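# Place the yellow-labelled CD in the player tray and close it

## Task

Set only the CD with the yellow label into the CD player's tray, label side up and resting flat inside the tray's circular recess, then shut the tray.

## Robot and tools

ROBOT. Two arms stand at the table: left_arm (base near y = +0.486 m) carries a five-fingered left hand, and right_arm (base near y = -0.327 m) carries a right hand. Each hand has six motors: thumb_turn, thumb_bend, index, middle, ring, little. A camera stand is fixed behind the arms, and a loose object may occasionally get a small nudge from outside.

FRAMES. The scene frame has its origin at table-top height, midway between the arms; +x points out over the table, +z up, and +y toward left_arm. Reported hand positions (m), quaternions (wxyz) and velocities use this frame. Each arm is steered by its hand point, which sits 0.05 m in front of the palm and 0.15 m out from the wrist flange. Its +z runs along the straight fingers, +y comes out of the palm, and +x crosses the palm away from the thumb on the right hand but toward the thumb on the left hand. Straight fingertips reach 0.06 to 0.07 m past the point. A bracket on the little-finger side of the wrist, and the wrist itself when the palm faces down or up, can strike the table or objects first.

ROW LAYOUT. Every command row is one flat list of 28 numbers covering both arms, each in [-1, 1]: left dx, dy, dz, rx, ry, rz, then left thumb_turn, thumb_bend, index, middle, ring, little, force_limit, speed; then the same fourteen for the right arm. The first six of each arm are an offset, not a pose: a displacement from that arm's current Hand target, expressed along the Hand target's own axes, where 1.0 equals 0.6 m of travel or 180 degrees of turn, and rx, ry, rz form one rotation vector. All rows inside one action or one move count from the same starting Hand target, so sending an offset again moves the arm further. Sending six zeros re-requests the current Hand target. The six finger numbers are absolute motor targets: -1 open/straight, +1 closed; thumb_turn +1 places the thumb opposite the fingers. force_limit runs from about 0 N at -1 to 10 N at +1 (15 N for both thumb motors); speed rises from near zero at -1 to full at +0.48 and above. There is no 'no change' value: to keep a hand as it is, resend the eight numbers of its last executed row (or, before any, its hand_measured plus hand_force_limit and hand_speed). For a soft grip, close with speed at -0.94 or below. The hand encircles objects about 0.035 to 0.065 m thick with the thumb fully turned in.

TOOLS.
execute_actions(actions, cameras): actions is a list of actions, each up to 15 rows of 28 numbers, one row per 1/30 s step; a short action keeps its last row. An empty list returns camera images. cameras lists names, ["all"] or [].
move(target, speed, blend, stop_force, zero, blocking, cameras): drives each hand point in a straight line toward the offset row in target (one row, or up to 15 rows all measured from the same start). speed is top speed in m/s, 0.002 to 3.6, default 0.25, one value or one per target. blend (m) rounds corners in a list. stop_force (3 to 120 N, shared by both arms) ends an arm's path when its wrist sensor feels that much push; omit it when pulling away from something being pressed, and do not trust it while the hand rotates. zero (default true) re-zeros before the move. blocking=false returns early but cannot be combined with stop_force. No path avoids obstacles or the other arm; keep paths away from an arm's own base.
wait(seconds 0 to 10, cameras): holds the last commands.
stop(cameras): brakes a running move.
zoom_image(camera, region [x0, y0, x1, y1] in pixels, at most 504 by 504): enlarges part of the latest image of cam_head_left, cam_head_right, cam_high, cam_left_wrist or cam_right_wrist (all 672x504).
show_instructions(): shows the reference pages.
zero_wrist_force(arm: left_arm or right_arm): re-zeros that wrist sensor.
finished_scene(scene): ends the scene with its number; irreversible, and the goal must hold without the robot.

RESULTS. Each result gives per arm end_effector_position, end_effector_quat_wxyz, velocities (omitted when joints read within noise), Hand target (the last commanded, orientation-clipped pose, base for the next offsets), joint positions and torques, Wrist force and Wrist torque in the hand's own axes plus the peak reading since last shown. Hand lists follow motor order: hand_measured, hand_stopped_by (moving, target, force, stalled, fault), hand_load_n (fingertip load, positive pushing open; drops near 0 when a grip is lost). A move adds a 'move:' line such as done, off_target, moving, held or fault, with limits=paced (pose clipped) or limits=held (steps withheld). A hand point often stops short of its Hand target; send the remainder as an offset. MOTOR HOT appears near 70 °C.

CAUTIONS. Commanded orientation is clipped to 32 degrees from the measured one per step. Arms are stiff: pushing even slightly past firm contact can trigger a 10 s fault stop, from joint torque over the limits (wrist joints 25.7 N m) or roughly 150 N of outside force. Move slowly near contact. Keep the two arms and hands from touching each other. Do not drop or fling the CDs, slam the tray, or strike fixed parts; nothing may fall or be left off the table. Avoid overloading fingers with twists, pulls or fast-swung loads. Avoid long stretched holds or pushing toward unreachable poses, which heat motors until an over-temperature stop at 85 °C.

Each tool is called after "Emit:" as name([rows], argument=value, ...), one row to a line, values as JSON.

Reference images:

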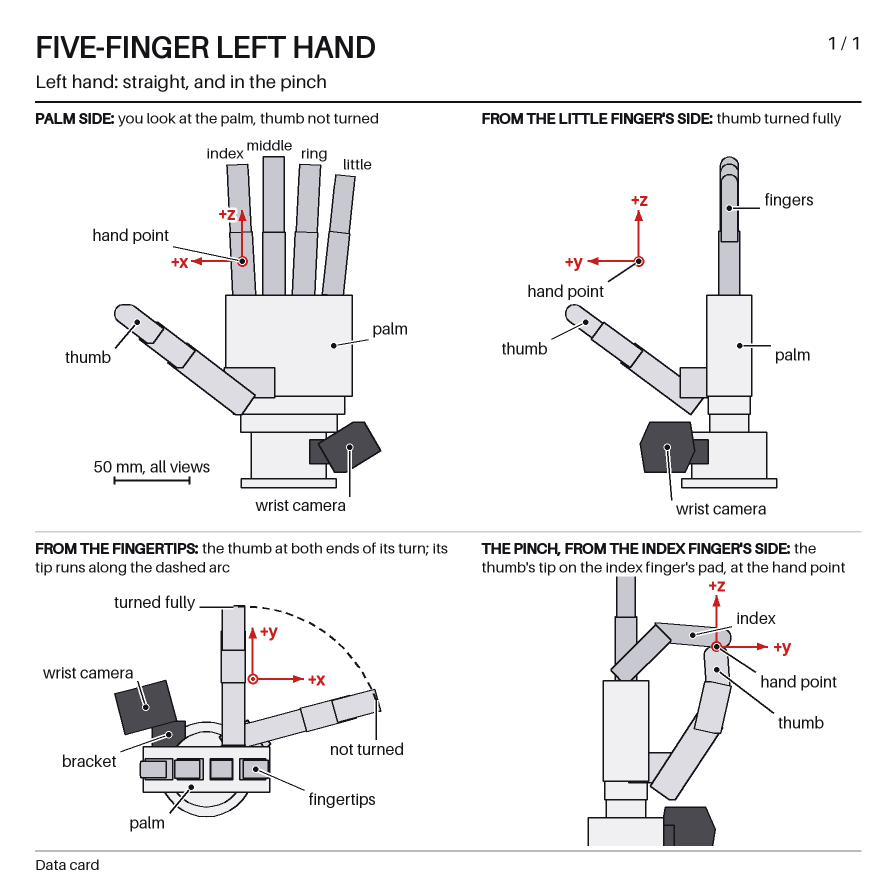

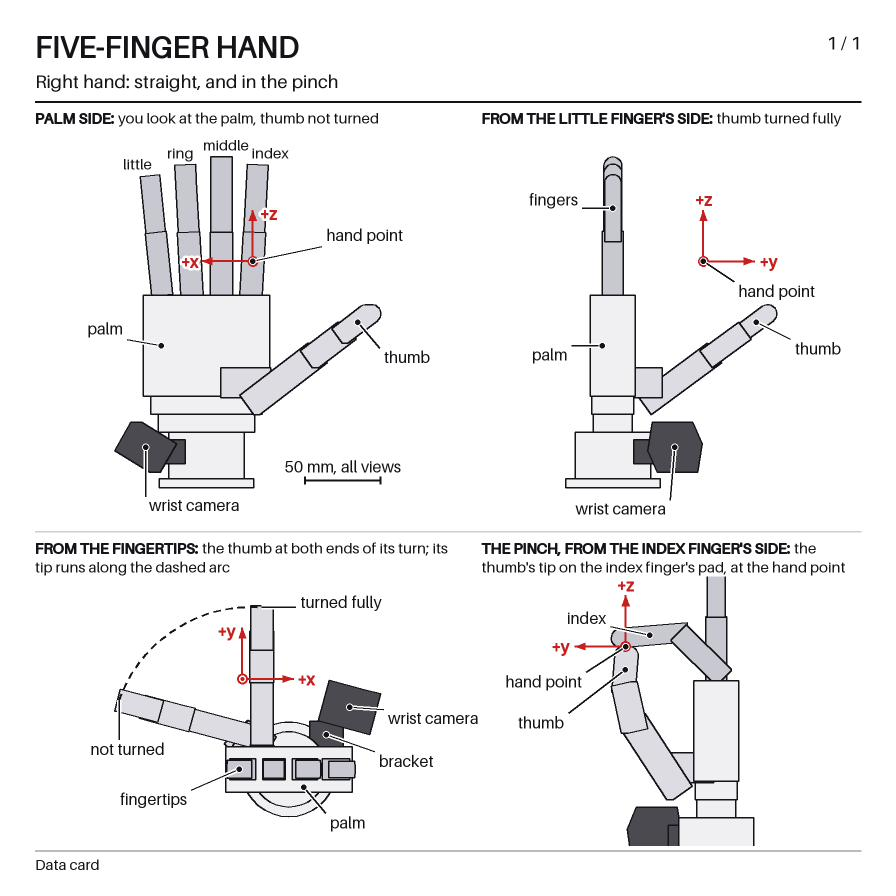

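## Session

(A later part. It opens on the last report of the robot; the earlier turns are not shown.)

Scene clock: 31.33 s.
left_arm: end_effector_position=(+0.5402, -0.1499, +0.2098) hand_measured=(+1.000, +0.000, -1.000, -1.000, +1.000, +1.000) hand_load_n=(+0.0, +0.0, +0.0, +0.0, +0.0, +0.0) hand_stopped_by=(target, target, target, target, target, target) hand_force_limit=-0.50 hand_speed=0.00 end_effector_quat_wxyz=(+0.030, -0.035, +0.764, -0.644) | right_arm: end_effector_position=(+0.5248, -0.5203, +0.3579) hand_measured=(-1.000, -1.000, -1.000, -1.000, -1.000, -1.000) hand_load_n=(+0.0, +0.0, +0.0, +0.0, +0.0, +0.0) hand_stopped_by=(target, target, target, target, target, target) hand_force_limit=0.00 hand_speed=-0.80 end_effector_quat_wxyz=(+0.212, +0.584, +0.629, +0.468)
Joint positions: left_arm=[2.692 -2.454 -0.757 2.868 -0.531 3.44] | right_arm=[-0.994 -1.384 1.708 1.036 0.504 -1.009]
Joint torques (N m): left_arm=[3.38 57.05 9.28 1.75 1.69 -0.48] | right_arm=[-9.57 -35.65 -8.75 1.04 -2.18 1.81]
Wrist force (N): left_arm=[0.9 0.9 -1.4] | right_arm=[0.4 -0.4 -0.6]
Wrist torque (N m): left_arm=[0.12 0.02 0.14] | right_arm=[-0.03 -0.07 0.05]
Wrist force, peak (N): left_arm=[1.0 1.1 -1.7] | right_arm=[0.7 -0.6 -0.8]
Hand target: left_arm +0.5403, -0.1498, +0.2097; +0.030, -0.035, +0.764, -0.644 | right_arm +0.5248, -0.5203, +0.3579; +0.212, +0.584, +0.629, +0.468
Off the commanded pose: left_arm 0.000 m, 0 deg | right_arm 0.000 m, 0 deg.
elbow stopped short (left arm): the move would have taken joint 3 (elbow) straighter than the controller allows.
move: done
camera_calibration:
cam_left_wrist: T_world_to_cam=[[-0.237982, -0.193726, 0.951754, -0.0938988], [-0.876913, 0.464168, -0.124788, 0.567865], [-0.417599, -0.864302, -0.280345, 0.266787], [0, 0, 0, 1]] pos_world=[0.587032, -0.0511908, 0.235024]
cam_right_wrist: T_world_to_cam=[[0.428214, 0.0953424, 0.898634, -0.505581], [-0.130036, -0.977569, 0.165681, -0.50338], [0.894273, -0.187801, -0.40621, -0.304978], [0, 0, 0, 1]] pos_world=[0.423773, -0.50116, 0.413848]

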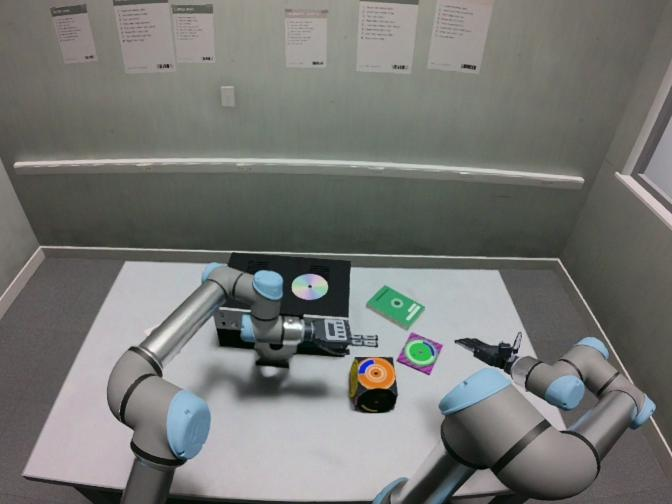

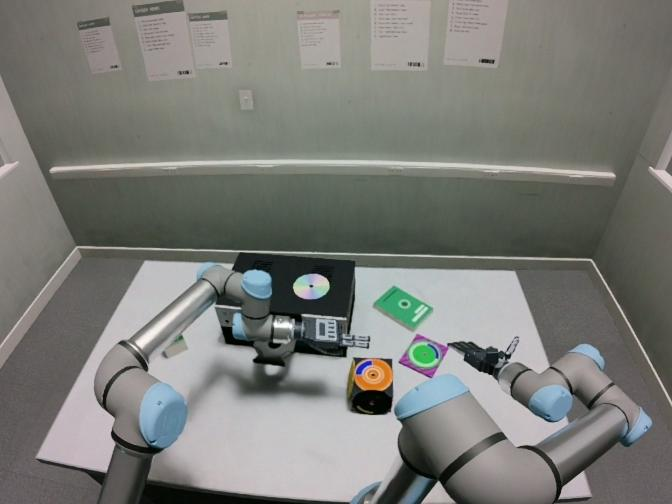

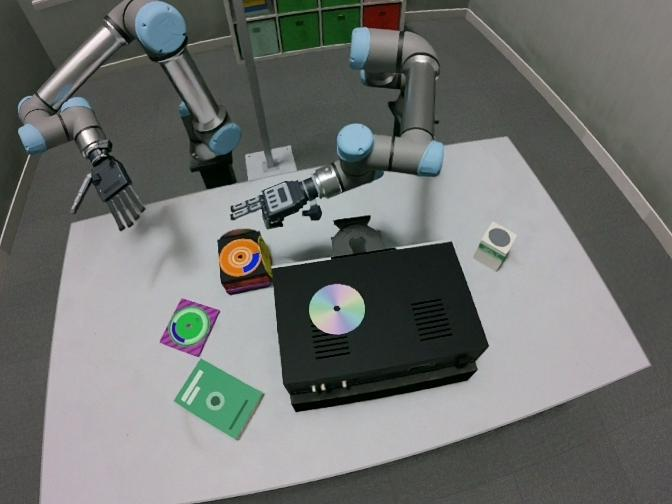

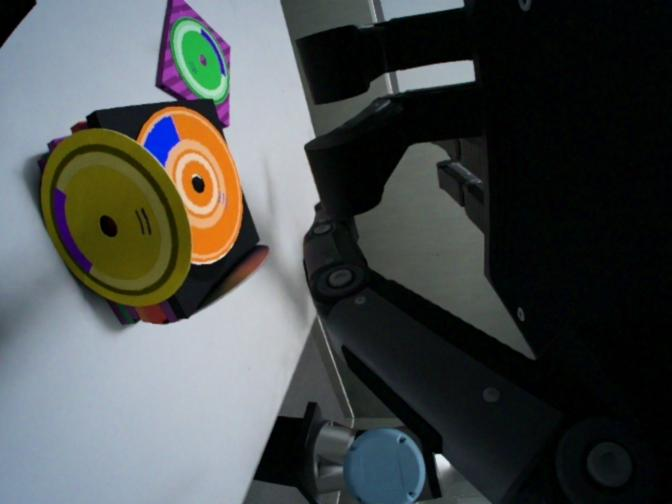

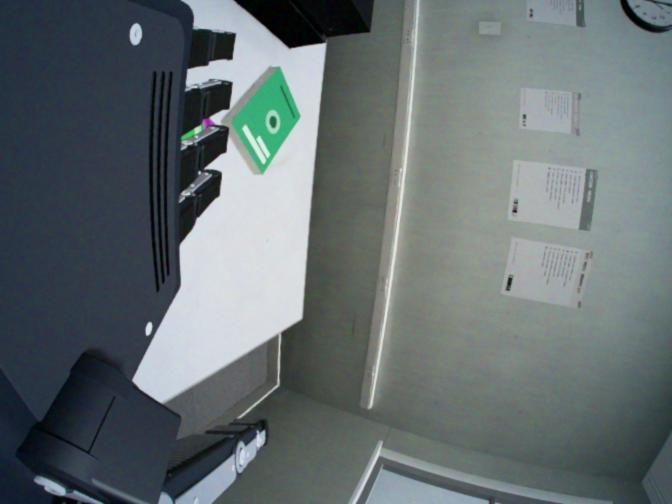

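Emit:
zoom_image(camera="cam_left_wrist", region=[20, 110, 220, 330])

Scaled by 2.291 from the camera's 672x504 image, which has a finer 960x720 frame.

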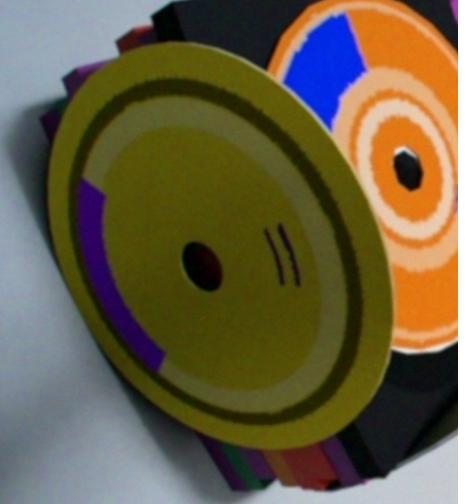

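Emit:
move(target=[-0.0268,0.065,0.0605,0,0,0,1,0,-1,-1,1,1,-0.5,0,0,0,0,0,0,0,-1,-1,-1,-1,-1,-1,0,-0.8], speed=0.15, cameras=["all"])

Emit:
zoom_image(camera="cam_left_wrist", region=[0, 60, 440, 380])

Scene clock: 33.73 s.
left_arm: end_effector_position=(+0.5589, -0.1774, +0.1652) hand_measured=(+1.000, +0.000, -1.000, -1.000, +1.000, +1.000) hand_load_n=(+0.0, +0.5, +0.0, +0.0, +0.0, +0.0) hand_stopped_by=(target, target, target, target, target, target) hand_force_limit=-0.50 hand_speed=0.00 end_effector_quat_wxyz=(+0.030, -0.035, +0.764, -0.644) | right_arm: end_effector_position=(+0.5248, -0.5203, +0.3579) hand_measured=(-1.000, -1.000, -1.000, -1.000, -1.000, -1.000) hand_load_n=(+0.0, +0.0, +0.0, +0.0, +0.0, +0.0) hand_stopped_by=(target, target, target, target, target, target) hand_force_limit=0.00 hand_speed=-0.80 end_effector_quat_wxyz=(+0.212, +0.584, +0.629, +0.468)
Joint positions: left_arm=[2.667 -2.576 -0.639 2.886 -0.554 3.424] | right_arm=[-0.994 -1.384 1.708 1.036 0.504 -1.009]
Joint torques (N m): left_arm=[6.72 56.09 11.12 1.74 2.05 1.57] | right_arm=[-9.95 -34.72 -8.52 1.08 -2.32 1.71]
Wrist force (N): left_arm=[0.6 1.0 -1.6] | right_arm=[0.3 -0.2 -0.6]
Wrist torque (N m): left_arm=[0.11 0.01 0.18] | right_arm=[0.00 -0.06 0.06]
Wrist force, peak (N): left_arm=[1.4 0.3 -1.9] | right_arm=[0.4 -0.4 -1.1]
Hand target: left_arm +0.5590, -0.1774, +0.1651; +0.030, -0.035, +0.764, -0.644 | right_arm +0.5248, -0.5203, +0.3579; +0.212, +0.584, +0.629, +0.468
Off the commanded pose: left_arm 0.000 m, 0 deg | right_arm 0.000 m, 0 deg.
move: done
camera_calibration:
cam_left_wrist: T_world_to_cam=[[-0.237805, -0.193795, 0.951784, -0.0524892], [-0.876921, 0.464207, -0.124582, 0.591389], [-0.417681, -0.864266, -0.280334, 0.238247], [0, 0, 0, 1]] pos_world=[0.605631, -0.0787904, 0.190424]
cam_right_wrist: T_world_to_cam=[[0.428214, 0.0953424, 0.898634, -0.505581], [-0.130036, -0.977569, 0.165681, -0.50338], [0.894273, -0.187801, -0.40621, -0.304978], [0, 0, 0, 1]] pos_world=[0.423773, -0.50116, 0.413848]

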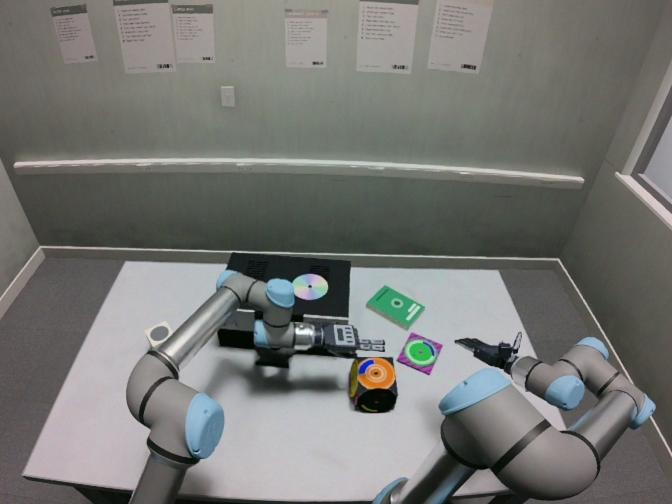

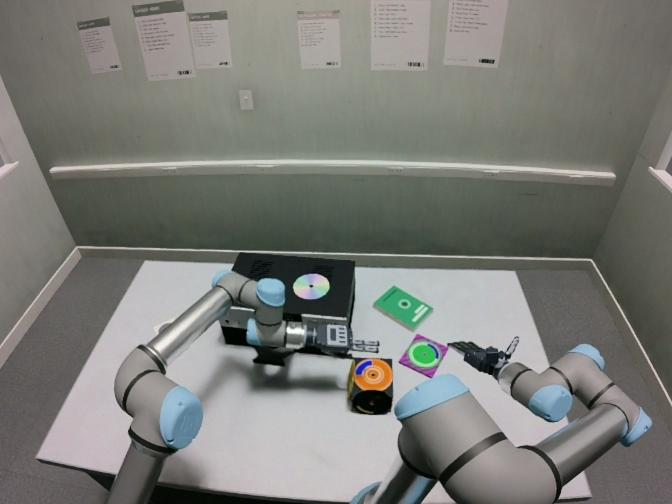

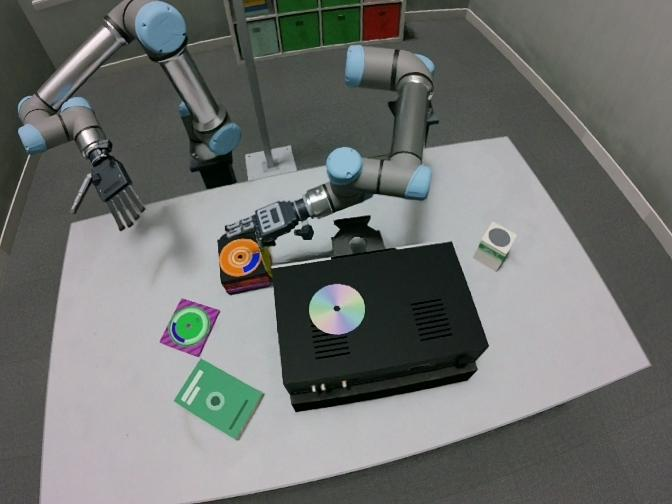

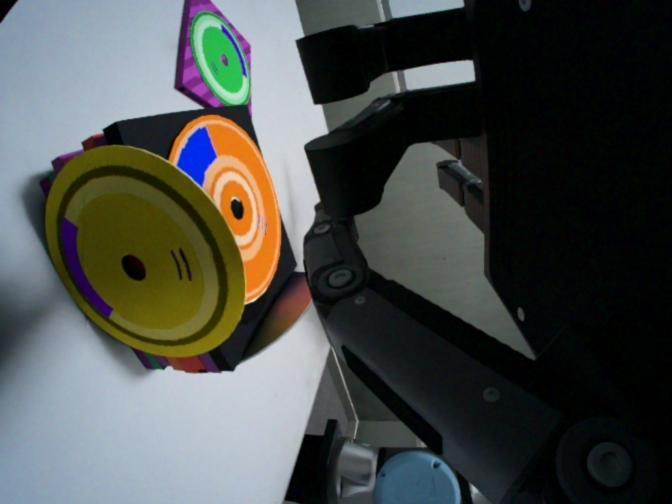

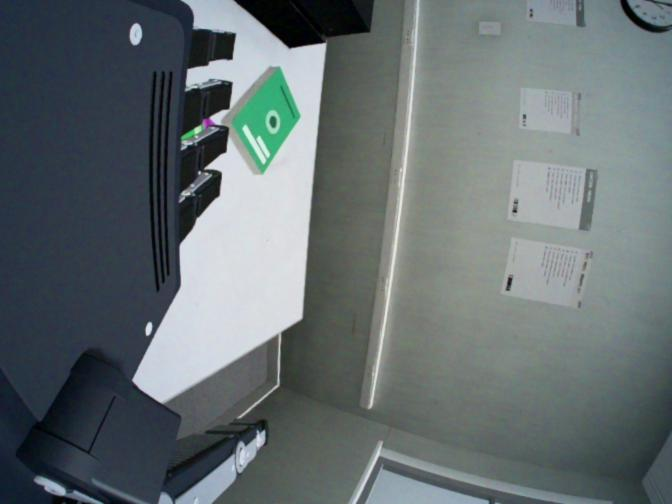

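Scaled by 1.145 from the camera's 672x504 image, which has a finer 960x720 frame.

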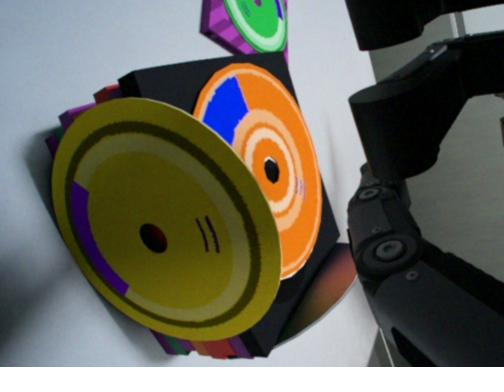

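Emit:
move(target=[0,0.1,0,0,0,0,1,0,-1,-1,1,1,-0.5,0,0,0,0,0,0,0,-1,-1,-1,-1,-1,-1,0,-0.8], speed=0.08, stop_force=6, cameras=["cam_left_wrist", "cam_head_left"])

Emit:
zoom_image(camera="cam_left_wrist", region=[100, 100, 440, 380])

Scene clock: 36.13 s.
left_arm: end_effector_position=(+0.5580, -0.1672, +0.1060) hand_measured=(+1.000, +0.000, -1.000, -1.000, +1.000, +1.000) hand_load_n=(+0.0, +0.0, +0.0, +0.0, +0.0, +0.0) hand_stopped_by=(target, target, target, target, target, target) hand_force_limit=-0.50 hand_speed=0.00 end_effector_quat_wxyz=(+0.030, -0.035, +0.764, -0.644) | right_arm: end_effector_position=(+0.5248, -0.5203, +0.3579) hand_measured=(-1.000, -1.000, -1.000, -1.000, -1.000, -1.000) hand_load_n=(+0.0, +0.5, +0.0, +0.0, +0.0, +0.0) hand_stopped_by=(target, target, target, target, target, target) hand_force_limit=0.00 hand_speed=-0.80 end_effector_quat_wxyz=(+0.212, +0.584, +0.629, +0.468)
Joint positions: left_arm=[2.68 -2.586 -0.774 3.024 -0.543 3.432] | right_arm=[-0.994 -1.384 1.708 1.036 0.504 -1.009]
Joint torques (N m): left_arm=[-10.34 66.34 26.79 -0.47 -0.97 -1.55] | right_arm=[-9.87 -35.32 -8.58 1.08 -2.27 1.97]
Wrist force (N): left_arm=[1.2 1.2 -1.5] | right_arm=[0.3 -0.4 -0.6]
Wrist torque (N m): left_arm=[0.16 0.00 0.23] | right_arm=[-0.03 -0.06 0.05]
Wrist force, peak (N): left_arm=[1.4 2.2 -1.5] | right_arm=[1.0 -0.1 -0.9]
Hand target: left_arm +0.5580, -0.1672, +0.1060; +0.030, -0.035, +0.764, -0.644 | right_arm +0.5248, -0.5203, +0.3579; +0.212, +0.584, +0.629, +0.468
Off the commanded pose: left_arm 0.000 m, 0 deg | right_arm 0.000 m, 0 deg.
move: done
camera_calibration:
cam_left_wrist: T_world_to_cam=[[-0.237883, -0.193784, 0.951766, 0.00569306], [-0.876996, 0.46403, -0.124717, 0.578629], [-0.41748, -0.864364, -0.280333, 0.230004], [0, 0, 0, 1]] pos_world=[0.604832, -0.0685906, 0.131224]
Images, in order (width x height): cam_head_left 672x504, cam_left_wrist 672x504.

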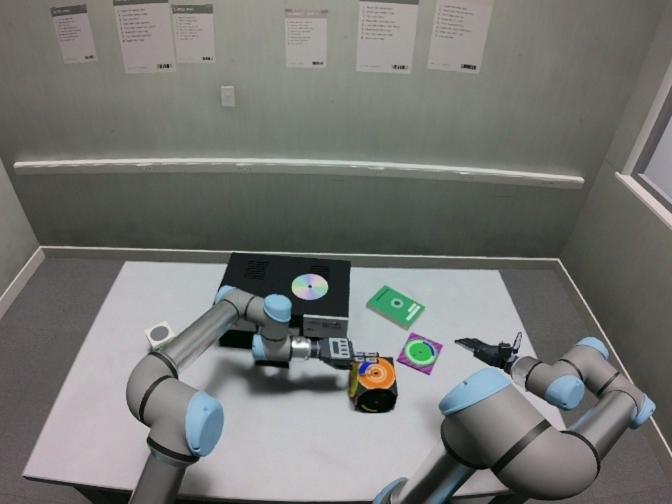

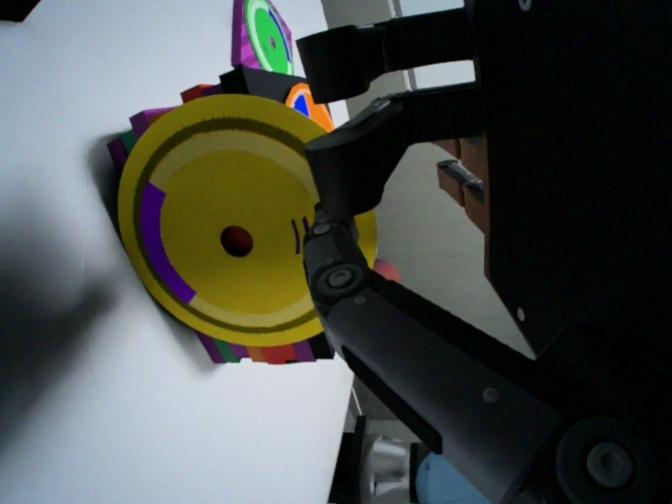

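Scaled by 1.482 from the camera's 672x504 image, which has a finer 960x720 frame.

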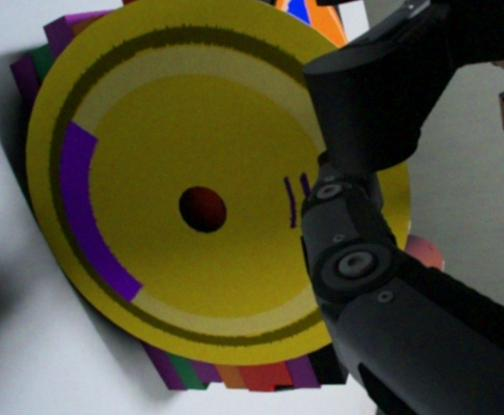

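Emit:
move(target=[0,-0.0083,0,0,0,0,1,0,0,0,1,1,-0.5,0,0,0,0,0,0,0,-1,-1,-1,-1,-1,-1,0,-0.8], speed=0.08, cameras=["cam_left_wrist", "cam_high"])

Emit:
zoom_image(camera="cam_left_wrist", region=[250, 100, 500, 300])

Emit:
zoom_image(camera="cam_high", region=[200, 170, 350, 300])

Scene clock: 37.17 s.
left_arm: end_effector_position=(+0.5581, -0.1681, +0.1110) hand_measured=(+1.000, +0.000, +0.000, +0.000, +1.000, +1.000) hand_load_n=(+0.0, +0.0, +0.0, +0.0, +0.0, +0.0) hand_stopped_by=(target, target, target, target, target, target) hand_force_limit=-0.50 hand_speed=0.00 end_effector_quat_wxyz=(+0.030, -0.035, +0.764, -0.644) | right_arm: end_effector_position=(+0.5248, -0.5203, +0.3579) hand_measured=(-1.000, -1.000, -1.000, -1.000, -1.000, -1.000) hand_load_n=(+0.0, +0.0, +0.0, +0.0, +0.0, +0.0) hand_stopped_by=(target, target, target, target, target, target) hand_force_limit=0.00 hand_speed=-0.80 end_effector_quat_wxyz=(+0.212, +0.584, +0.629, +0.468)
Joint positions: left_arm=[2.678 -2.584 -0.765 3.014 -0.543 3.431] | right_arm=[-0.994 -1.384 1.708 1.036 0.504 -1.009]
Joint torques (N m): left_arm=[-8.81 60.53 19.26 0.27 -0.88 -1.09] | right_arm=[-10.21 -35.3 -8.29 0.9 -2.17 1.74]
Wrist force (N): left_arm=[1.1 1.1 -1.5] | right_arm=[0.3 -0.3 -0.6]
Wrist torque (N m): left_arm=[0.14 0.02 0.32] | right_arm=[-0.01 -0.06 0.05]
Wrist force, peak (N): left_arm=[1.3 1.5 -1.5] | right_arm=[0.9 0.0 -0.7]
Hand target: left_arm +0.5581, -0.1681, +0.1109; +0.030, -0.035, +0.764, -0.644 | right_arm +0.5248, -0.5203, +0.3579; +0.212, +0.584, +0.629, +0.468
Off the commanded pose: left_arm 0.000 m, 0 deg | right_arm 0.000 m, 0 deg.
move: done
camera_calibration:
cam_left_wrist: T_world_to_cam=[[-0.237883, -0.193784, 0.951766, 0.00078361], [-0.876996, 0.46403, -0.124717, 0.579758], [-0.41748, -0.864364, -0.280333, 0.23067], [0, 0, 0, 1]] pos_world=[0.604932, -0.0694906, 0.136224]
Images, in order (width x height): cam_high 672x504, cam_left_wrist 672x504.

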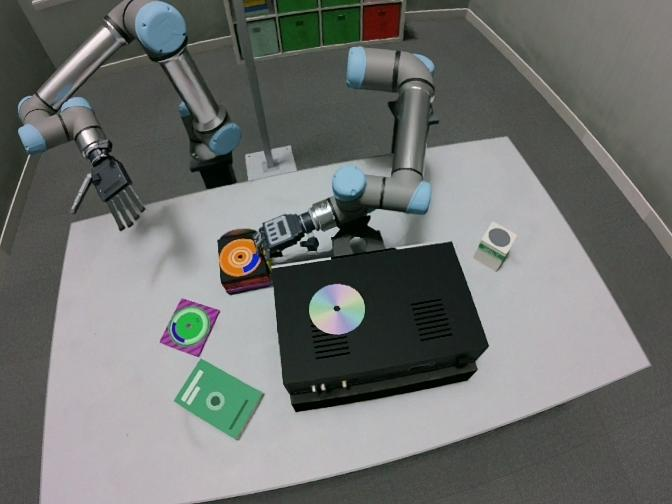

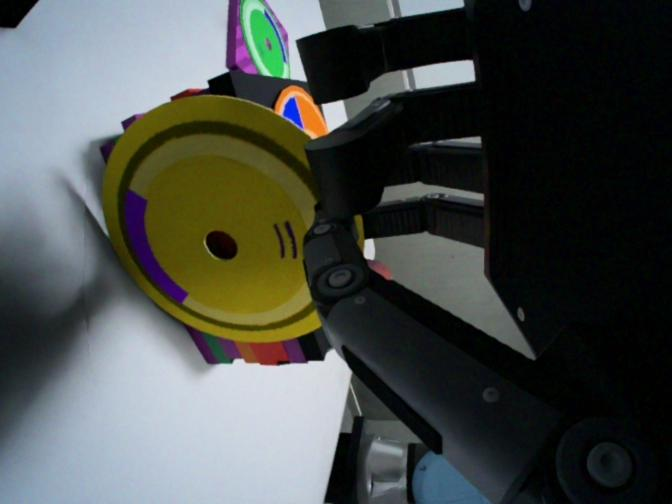

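Scaled by 2.016 from the camera's 672x504 image, which has a finer 960x720 frame.

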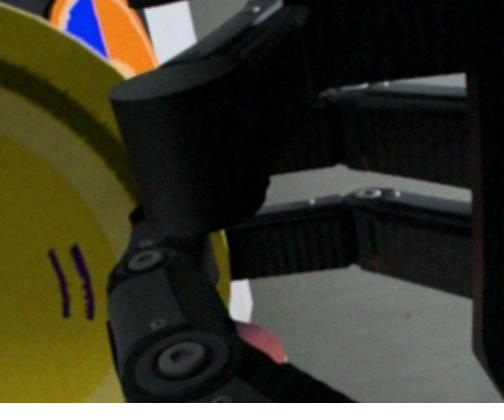

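Scaled by 3.360 from the camera's 672x504 image, which has a finer 960x720 frame.

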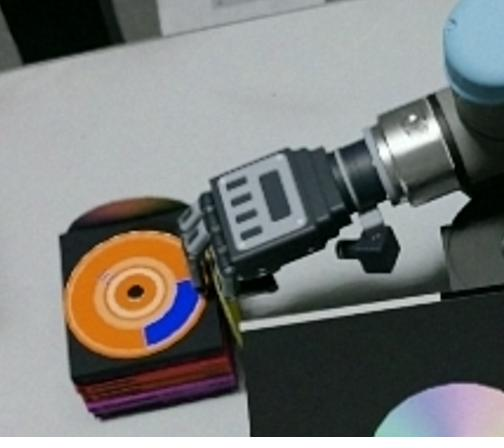

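Emit:
move(target=[0,0,0,0,0,0,1,0,0.6,0.6,1,1,-0.7,-0.94,0,0,0,0,0,0,-1,-1,-1,-1,-1,-1,0,-0.8], cameras=["cam_left_wrist"])

Emit:
zoom_image(camera="cam_left_wrist", region=[250, 100, 500, 300])

Scene clock: 38.83 s.
left_arm: end_effector_position=(+0.5581, -0.1681, +0.1109) hand_measured=(+1.000, +0.000, +0.196, +0.196, +1.000, +1.000) hand_load_n=(+0.0, +0.5, +2.0, +2.0, +0.5, +0.0) hand_stopped_by=(target, target, force, force, target, target) hand_force_limit=-0.70 hand_speed=-0.94 end_effector_quat_wxyz=(+0.030, -0.035, +0.764, -0.644) | right_arm: end_effector_position=(+0.5248, -0.5203, +0.3579) hand_measured=(-1.000, -1.000, -1.000, -1.000, -1.000, -1.000) hand_load_n=(+0.0, +0.0, +0.0, +0.0, +0.0, +0.0) hand_stopped_by=(target, target, target, target, target, target) hand_force_limit=0.00 hand_speed=-0.80 end_effector_quat_wxyz=(+0.212, +0.584, +0.629, +0.468)
Joint positions: left_arm=[2.678 -2.584 -0.765 3.014 -0.543 3.431] | right_arm=[-0.994 -1.384 1.708 1.036 0.504 -1.009]
Joint torques (N m): left_arm=[0.81 51.31 9.37 1.63 0.26 1.31] | right_arm=[-9.94 -35.38 -9.12 1.13 -2.23 1.81]
Wrist force (N): left_arm=[1.2 1.5 -1.2] | right_arm=[0.3 -0.2 -0.7]
Wrist torque (N m): left_arm=[0.18 0.01 0.32] | right_arm=[-0.01 -0.06 0.05]
Wrist force, peak (N): left_arm=[1.1 1.4 -1.7] | right_arm=[0.6 -0.2 -1.0]
Hand target: left_arm +0.5581, -0.1681, +0.1109; +0.030, -0.035, +0.764, -0.644 | right_arm +0.5248, -0.5203, +0.3579; +0.212, +0.584, +0.629, +0.468
Off the commanded pose: left_arm 0.000 m, 0 deg | right_arm 0.000 m, 0 deg.
move: done
camera_calibration:
cam_left_wrist: T_world_to_cam=[[-0.237883, -0.193784, 0.951766, 0.000878787], [-0.876996, 0.46403, -0.124717, 0.579745], [-0.41748, -0.864364, -0.280333, 0.230642], [0, 0, 0, 1]] pos_world=[0.604932, -0.0694906, 0.136124]
Images, in order (width x height): cam_left_wrist 672x504.

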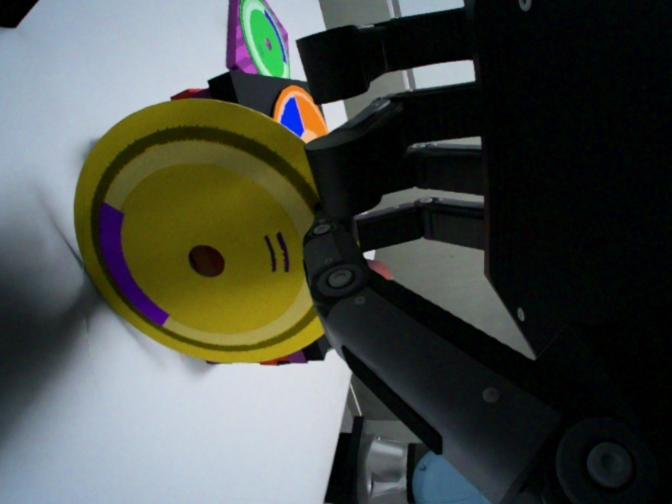

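Scaled by 2.016 from the camera's 672x504 image, which has a finer 960x720 frame.

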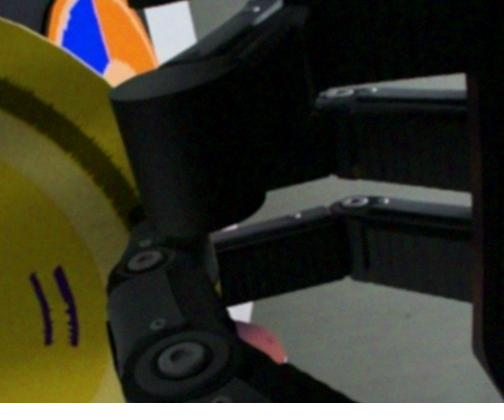

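Emit:
move(target=[0,-0.12,-0.02,0,0,0,1,0,0.6,0.6,1,1,-0.7,-0.94,0,0,0,0,0,0,-1,-1,-1,-1,-1,-1,0,-0.8], speed=0.1, cameras=["cam_left_wrist"])

Scene clock: 40.03 s.
left_arm: end_effector_position=(+0.5582, -0.1685, +0.1839) hand_measured=(+1.000, +0.000, +0.196, +0.196, +1.000, +1.000) hand_load_n=(+0.0, +0.5, +2.0, +1.5, +0.0, +0.0) hand_stopped_by=(target, target, force, force, target, target) hand_force_limit=-0.70 hand_speed=-0.94 end_effector_quat_wxyz=(+0.030, -0.035, +0.764, -0.644) | right_arm: end_effector_position=(+0.5248, -0.5203, +0.3579) hand_measured=(-1.000, -1.000, -1.000, -1.000, -1.000, -1.000) hand_load_n=(+0.0, +0.0, +0.0, +0.0, +0.0, +0.0) hand_stopped_by=(target, target, target, target, target, target) hand_force_limit=0.00 hand_speed=-0.80 end_effector_quat_wxyz=(+0.212, +0.584, +0.629, +0.468)
Joint positions: left_arm=[2.678 -2.551 -0.64 2.857 -0.544 3.431] | right_arm=[-0.994 -1.384 1.708 1.036 0.504 -1.009]
Joint torques (N m): left_arm=[-9.32 52.21 9.3 1.9 1.93 1.64] | right_arm=[-8.96 -35.45 -8.65 1.03 -2.11 1.82]
Wrist force (N): left_arm=[0.7 1.1 -1.5] | right_arm=[0.5 -0.1 -0.7]
Wrist torque (N m): left_arm=[0.13 -0.02 0.15] | right_arm=[0.03 -0.09 0.07]
Wrist force, peak (N): left_arm=[1.3 2.6 -1.2] | right_arm=[0.7 -0.3 -1.1]
Hand target: left_arm +0.5581, -0.1685, +0.1839; +0.030, -0.035, +0.764, -0.644 | right_arm +0.5248, -0.5203, +0.3579; +0.212, +0.584, +0.629, +0.468
Off the commanded pose: left_arm 0.000 m, 0 deg | right_arm 0.000 m, 0 deg.
move: done
camera_calibration:
cam_left_wrist: T_world_to_cam=[[-0.237989, -0.193831, 0.95173, -0.0687041], [-0.876973, 0.464055, -0.124786, 0.58905], [-0.417468, -0.864339, -0.280424, 0.250802], [0, 0, 0, 1]] pos_world=[0.604932, -0.0698904, 0.209224]
Images, in order (width x height): cam_left_wrist 672x504.

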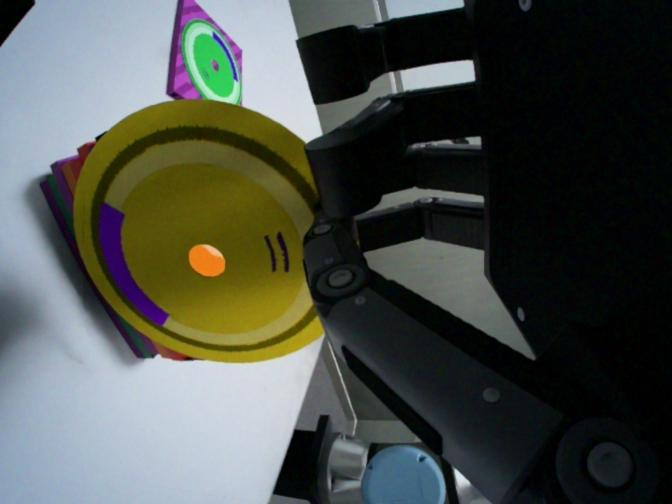

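Emit:
move([
  [0.0654,-0.0708,-0.0188,0.0627,0.0814,0.0957,1,0,0.6,0.6,1,1,-0.7,-0.94,0,0,0,0,0,0,-1,-1,-1,-1,-1,-1,0,-0.8],
  [0.1132,-0.0874,-0.0531,0.0923,0.1415,0.1710,1,0,0.6,0.6,1,1,-0.7,-0.94,0,0,0,0,0,0,-1,-1,-1,-1,-1,-1,0,-0.8],
  [0.1633,-0.0491,-0.1377,0.1090,0.2519,0.3135,1,0,0.6,0.6,1,1,-0.7,-0.94,0,0,0,0,0,0,-1,-1,-1,-1,-1,-1,0,-0.8],
], speed=0.2, blend=0.02, cameras=["cam_left_wrist", "cam_high"])

Scene clock: 53.33 s.
left_arm: end_effector_position=(+0.4536, -0.1014, +0.2270) hand_measured=(+1.000, +0.000, +0.196, +0.196, +1.000, +1.000) hand_load_n=(+0.0, +0.5, +1.5, +1.5, +0.0, +0.0) hand_stopped_by=(target, target, force, force, target, target) hand_force_limit=-0.70 hand_speed=-0.94 end_effector_quat_wxyz=(+0.043, +0.563, +0.531, -0.632) | right_arm: end_effector_position=(+0.5248, -0.5203, +0.3579) hand_measured=(-1.000, -1.000, -1.000, -1.000, -1.000, -1.000) hand_load_n=(+0.0, +0.0, +0.0, +0.0, +0.0, +0.0) hand_stopped_by=(target, target, target, target, target, target) hand_force_limit=0.00 hand_speed=-0.80 end_effector_quat_wxyz=(+0.212, +0.584, +0.629, +0.468)
Joint positions: left_arm=[2.715 -2.304 -0.976 3.805 0.408 3.536] | right_arm=[-0.994 -1.384 1.708 1.036 0.504 -1.009]
Joint torques (N m): left_arm=[-8.32 42.55 29.35 -0.83 0 -0.59] | right_arm=[-10.09 -35.61 -10.2 1.12 -2.23 1.97]
Wrist force (N): left_arm=[1.5 1.3 -0.7] | right_arm=[0.6 -0.3 -0.9]
Wrist torque (N m): left_arm=[0.18 0.10 0.33] | right_arm=[0.00 -0.09 0.07]
Wrist force, peak (N): left_arm=[1.7 1.5 -1.4] | right_arm=[0.5 -0.5 -1.1]
Hand target: left_arm +0.4536, -0.1014, +0.2269; +0.043, +0.564, +0.531, -0.632 | right_arm +0.5248, -0.5203, +0.3579; +0.212, +0.584, +0.629, +0.468
Off the commanded pose: left_arm 0.000 m, 0 deg | right_arm 0.000 m, 0 deg.
move: done
camera_calibration:
cam_left_wrist: T_world_to_cam=[[-0.727268, 0.552266, 0.407533, 0.29953], [0.182477, 0.727977, -0.660872, 0.139431], [-0.661652, -0.406266, -0.630211, 0.513854], [0, 0, 0, 1]] pos_world=[0.532388, -0.0581614, 0.293914]
Images, in order (width x height): cam_high 672x504, cam_left_wrist 672x504.

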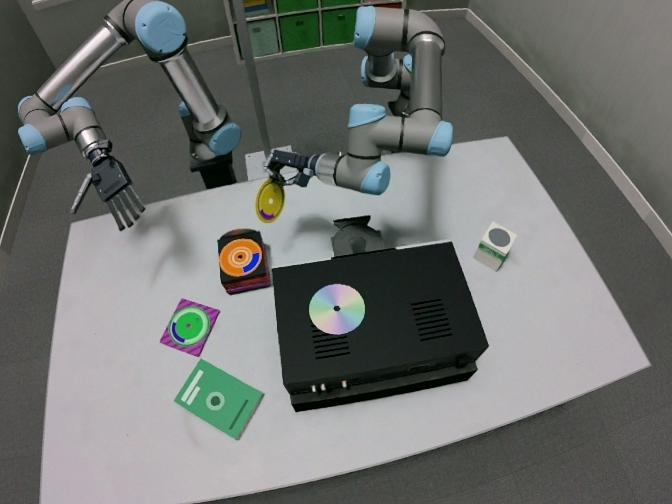

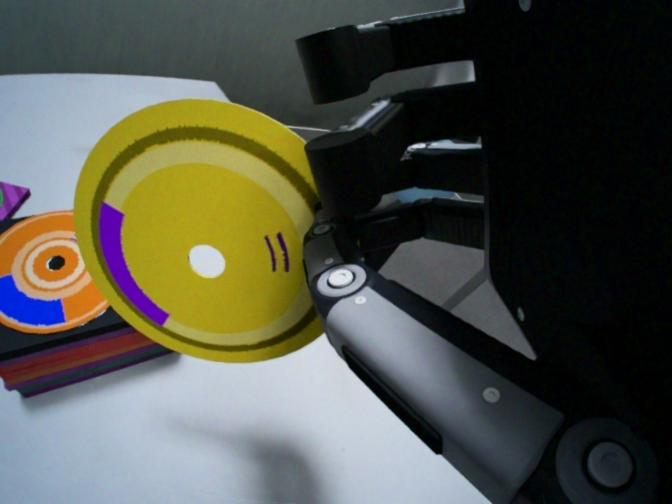

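Emit:
move([
  [0.056,-0.0307,-0.1015,-0.0149,0.148,0.112,1,0,0.6,0.6,1,1,-0.7,-0.94,0,0,0,0,0,0,-1,-1,-1,-1,-1,-1,0,-0.8],
  [0.0688,-0.0262,-0.2487,-0.0553,0.2833,0.1803,1,0,0.6,0.6,1,1,-0.7,-0.94,0,0,0,0,0,0,-1,-1,-1,-1,-1,-1,0,-0.8],
  [0.1412,-0.0155,-0.4323,-0.1249,0.429,0.2149,1,0,0.6,0.6,1,1,-0.7,-0.94,0,0,0,0,0,0,-1,-1,-1,-1,-1,-1,0,-0.8],
], speed=0.25, blend=0.02, cameras=["all"])

Scene clock: 58.43 s.
left_arm: end_effector_position=(+0.5898, +0.1351, +0.2201) hand_measured=(+1.000, +0.000, +0.196, +0.196, +1.000, +1.000) hand_load_n=(-0.5, +0.5, +2.0, +1.5, +0.0, +0.0) hand_stopped_by=(target, target, force, force, target, target) hand_force_limit=-0.70 hand_speed=-0.94 end_effector_quat_wxyz=(+0.000, +0.939, +0.344, +0.000) | right_arm: end_effector_position=(+0.5248, -0.5203, +0.3579) hand_measured=(-1.000, -1.000, -1.000, -1.000, -1.000, -1.000) hand_load_n=(+0.0, +0.0, +0.0, +0.0, +0.0, +0.0) hand_stopped_by=(target, target, target, target, target, target) hand_force_limit=0.00 hand_speed=-0.80 end_effector_quat_wxyz=(+0.212, +0.584, +0.629, +0.468)
Joint positions: left_arm=[2.784 -1.922 -1.454 4.946 1.571 3.689] | right_arm=[-0.994 -1.384 1.708 1.036 0.504 -1.009]
Joint torques (N m): left_arm=[-9.21 28.85 20.82 4.19 1.5 -1.23] | right_arm=[-10.03 -35.27 -9.89 1.07 -2.16 1.9]
Wrist force (N): left_arm=[0.5 0.4 0.5] | right_arm=[0.4 -0.4 -0.7]
Wrist torque (N m): left_arm=[0.10 0.13 0.22] | right_arm=[-0.03 -0.06 0.05]
Wrist force, peak (N): left_arm=[1.9 1.4 -0.8] | right_arm=[0.8 -0.4 -1.2]
Hand target: left_arm +0.5898, +0.1351, +0.2201; +0.000, +0.939, +0.344, +0.000 | right_arm +0.5248, -0.5203, +0.3579; +0.212, +0.584, +0.629, +0.468
Off the commanded pose: left_arm 0.000 m, 0 deg | right_arm 0.000 m, 0 deg.
move: done
camera_calibration:
cam_left_wrist: T_world_to_cam=[[-0.430052, 0.90278, -0.00660792, 0.139304], [0.773289, 0.372125, 0.513368, -0.620937], [0.465917, 0.215665, -0.858143, -0.00316702], [0, 0, 0, 1]] pos_world=[0.541547, 0.105989, 0.316972]
cam_right_wrist: T_world_to_cam=[[0.428214, 0.0953424, 0.898634, -0.505581], [-0.130036, -0.977569, 0.165681, -0.50338], [0.894273, -0.187801, -0.40621, -0.304978], [0, 0, 0, 1]] pos_world=[0.423773, -0.50116, 0.413848]

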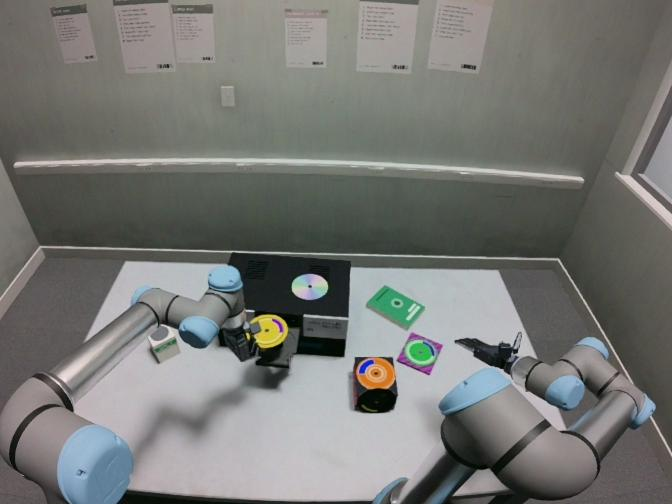

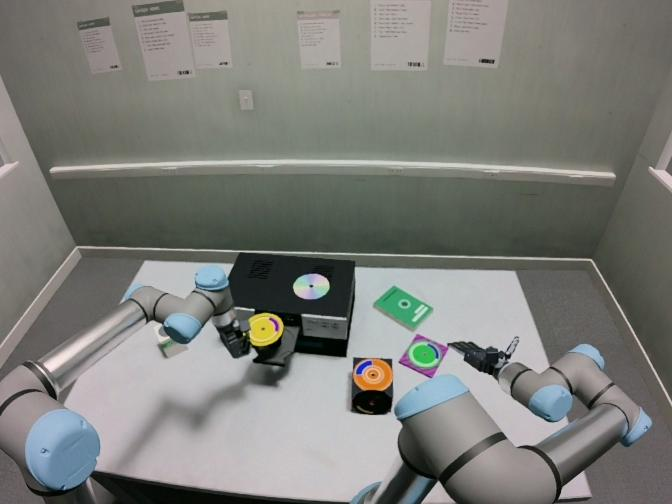

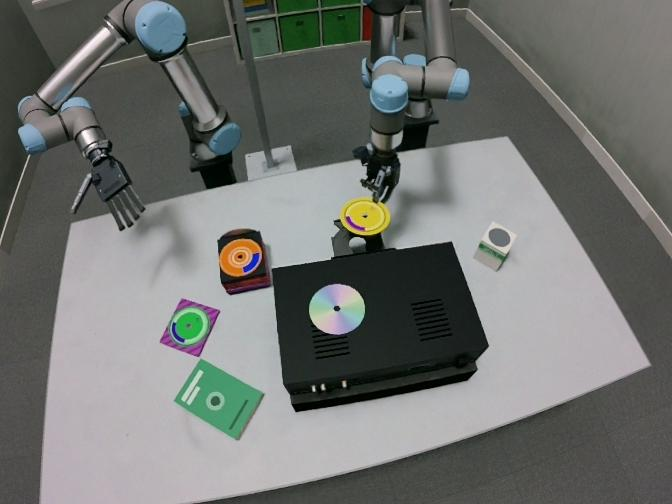

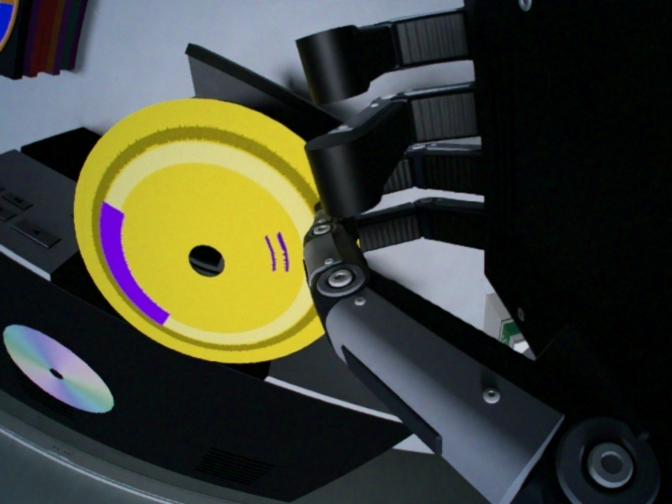

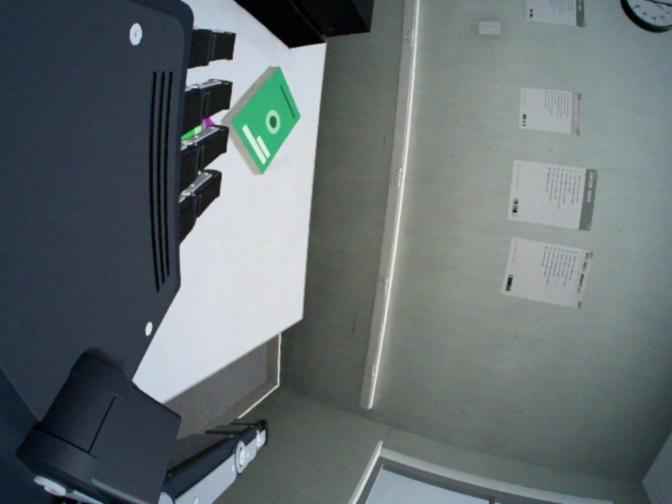

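Emit:
zoom_image(camera="cam_high", region=[310, 160, 430, 270])

Emit:
zoom_image(camera="cam_head_left", region=[210, 290, 330, 390])

Emit:
zoom_image(camera="cam_left_wrist", region=[60, 30, 400, 380])

Scaled by 4.200 from the camera's 672x504 image, which has a finer 960x720 frame.

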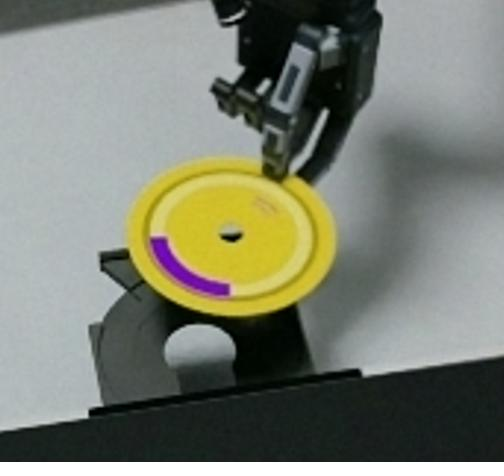

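Scaled by 4.200 from the camera's 672x504 image, which has a finer 960x720 frame.

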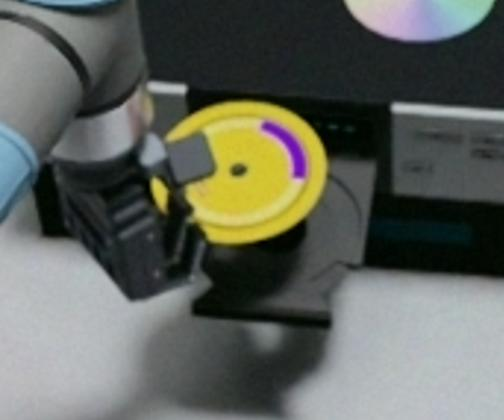

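Scaled by 1.440 from the camera's 672x504 image, which has a finer 960x720 frame.

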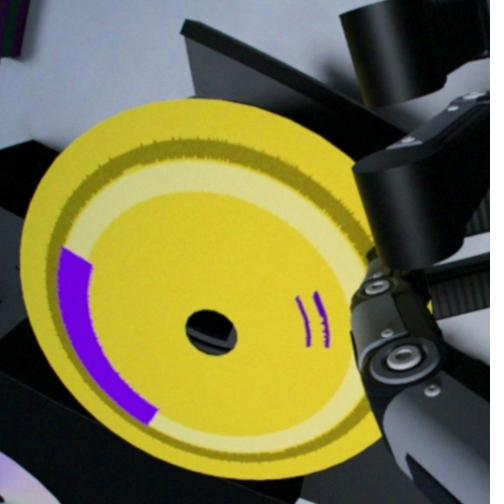

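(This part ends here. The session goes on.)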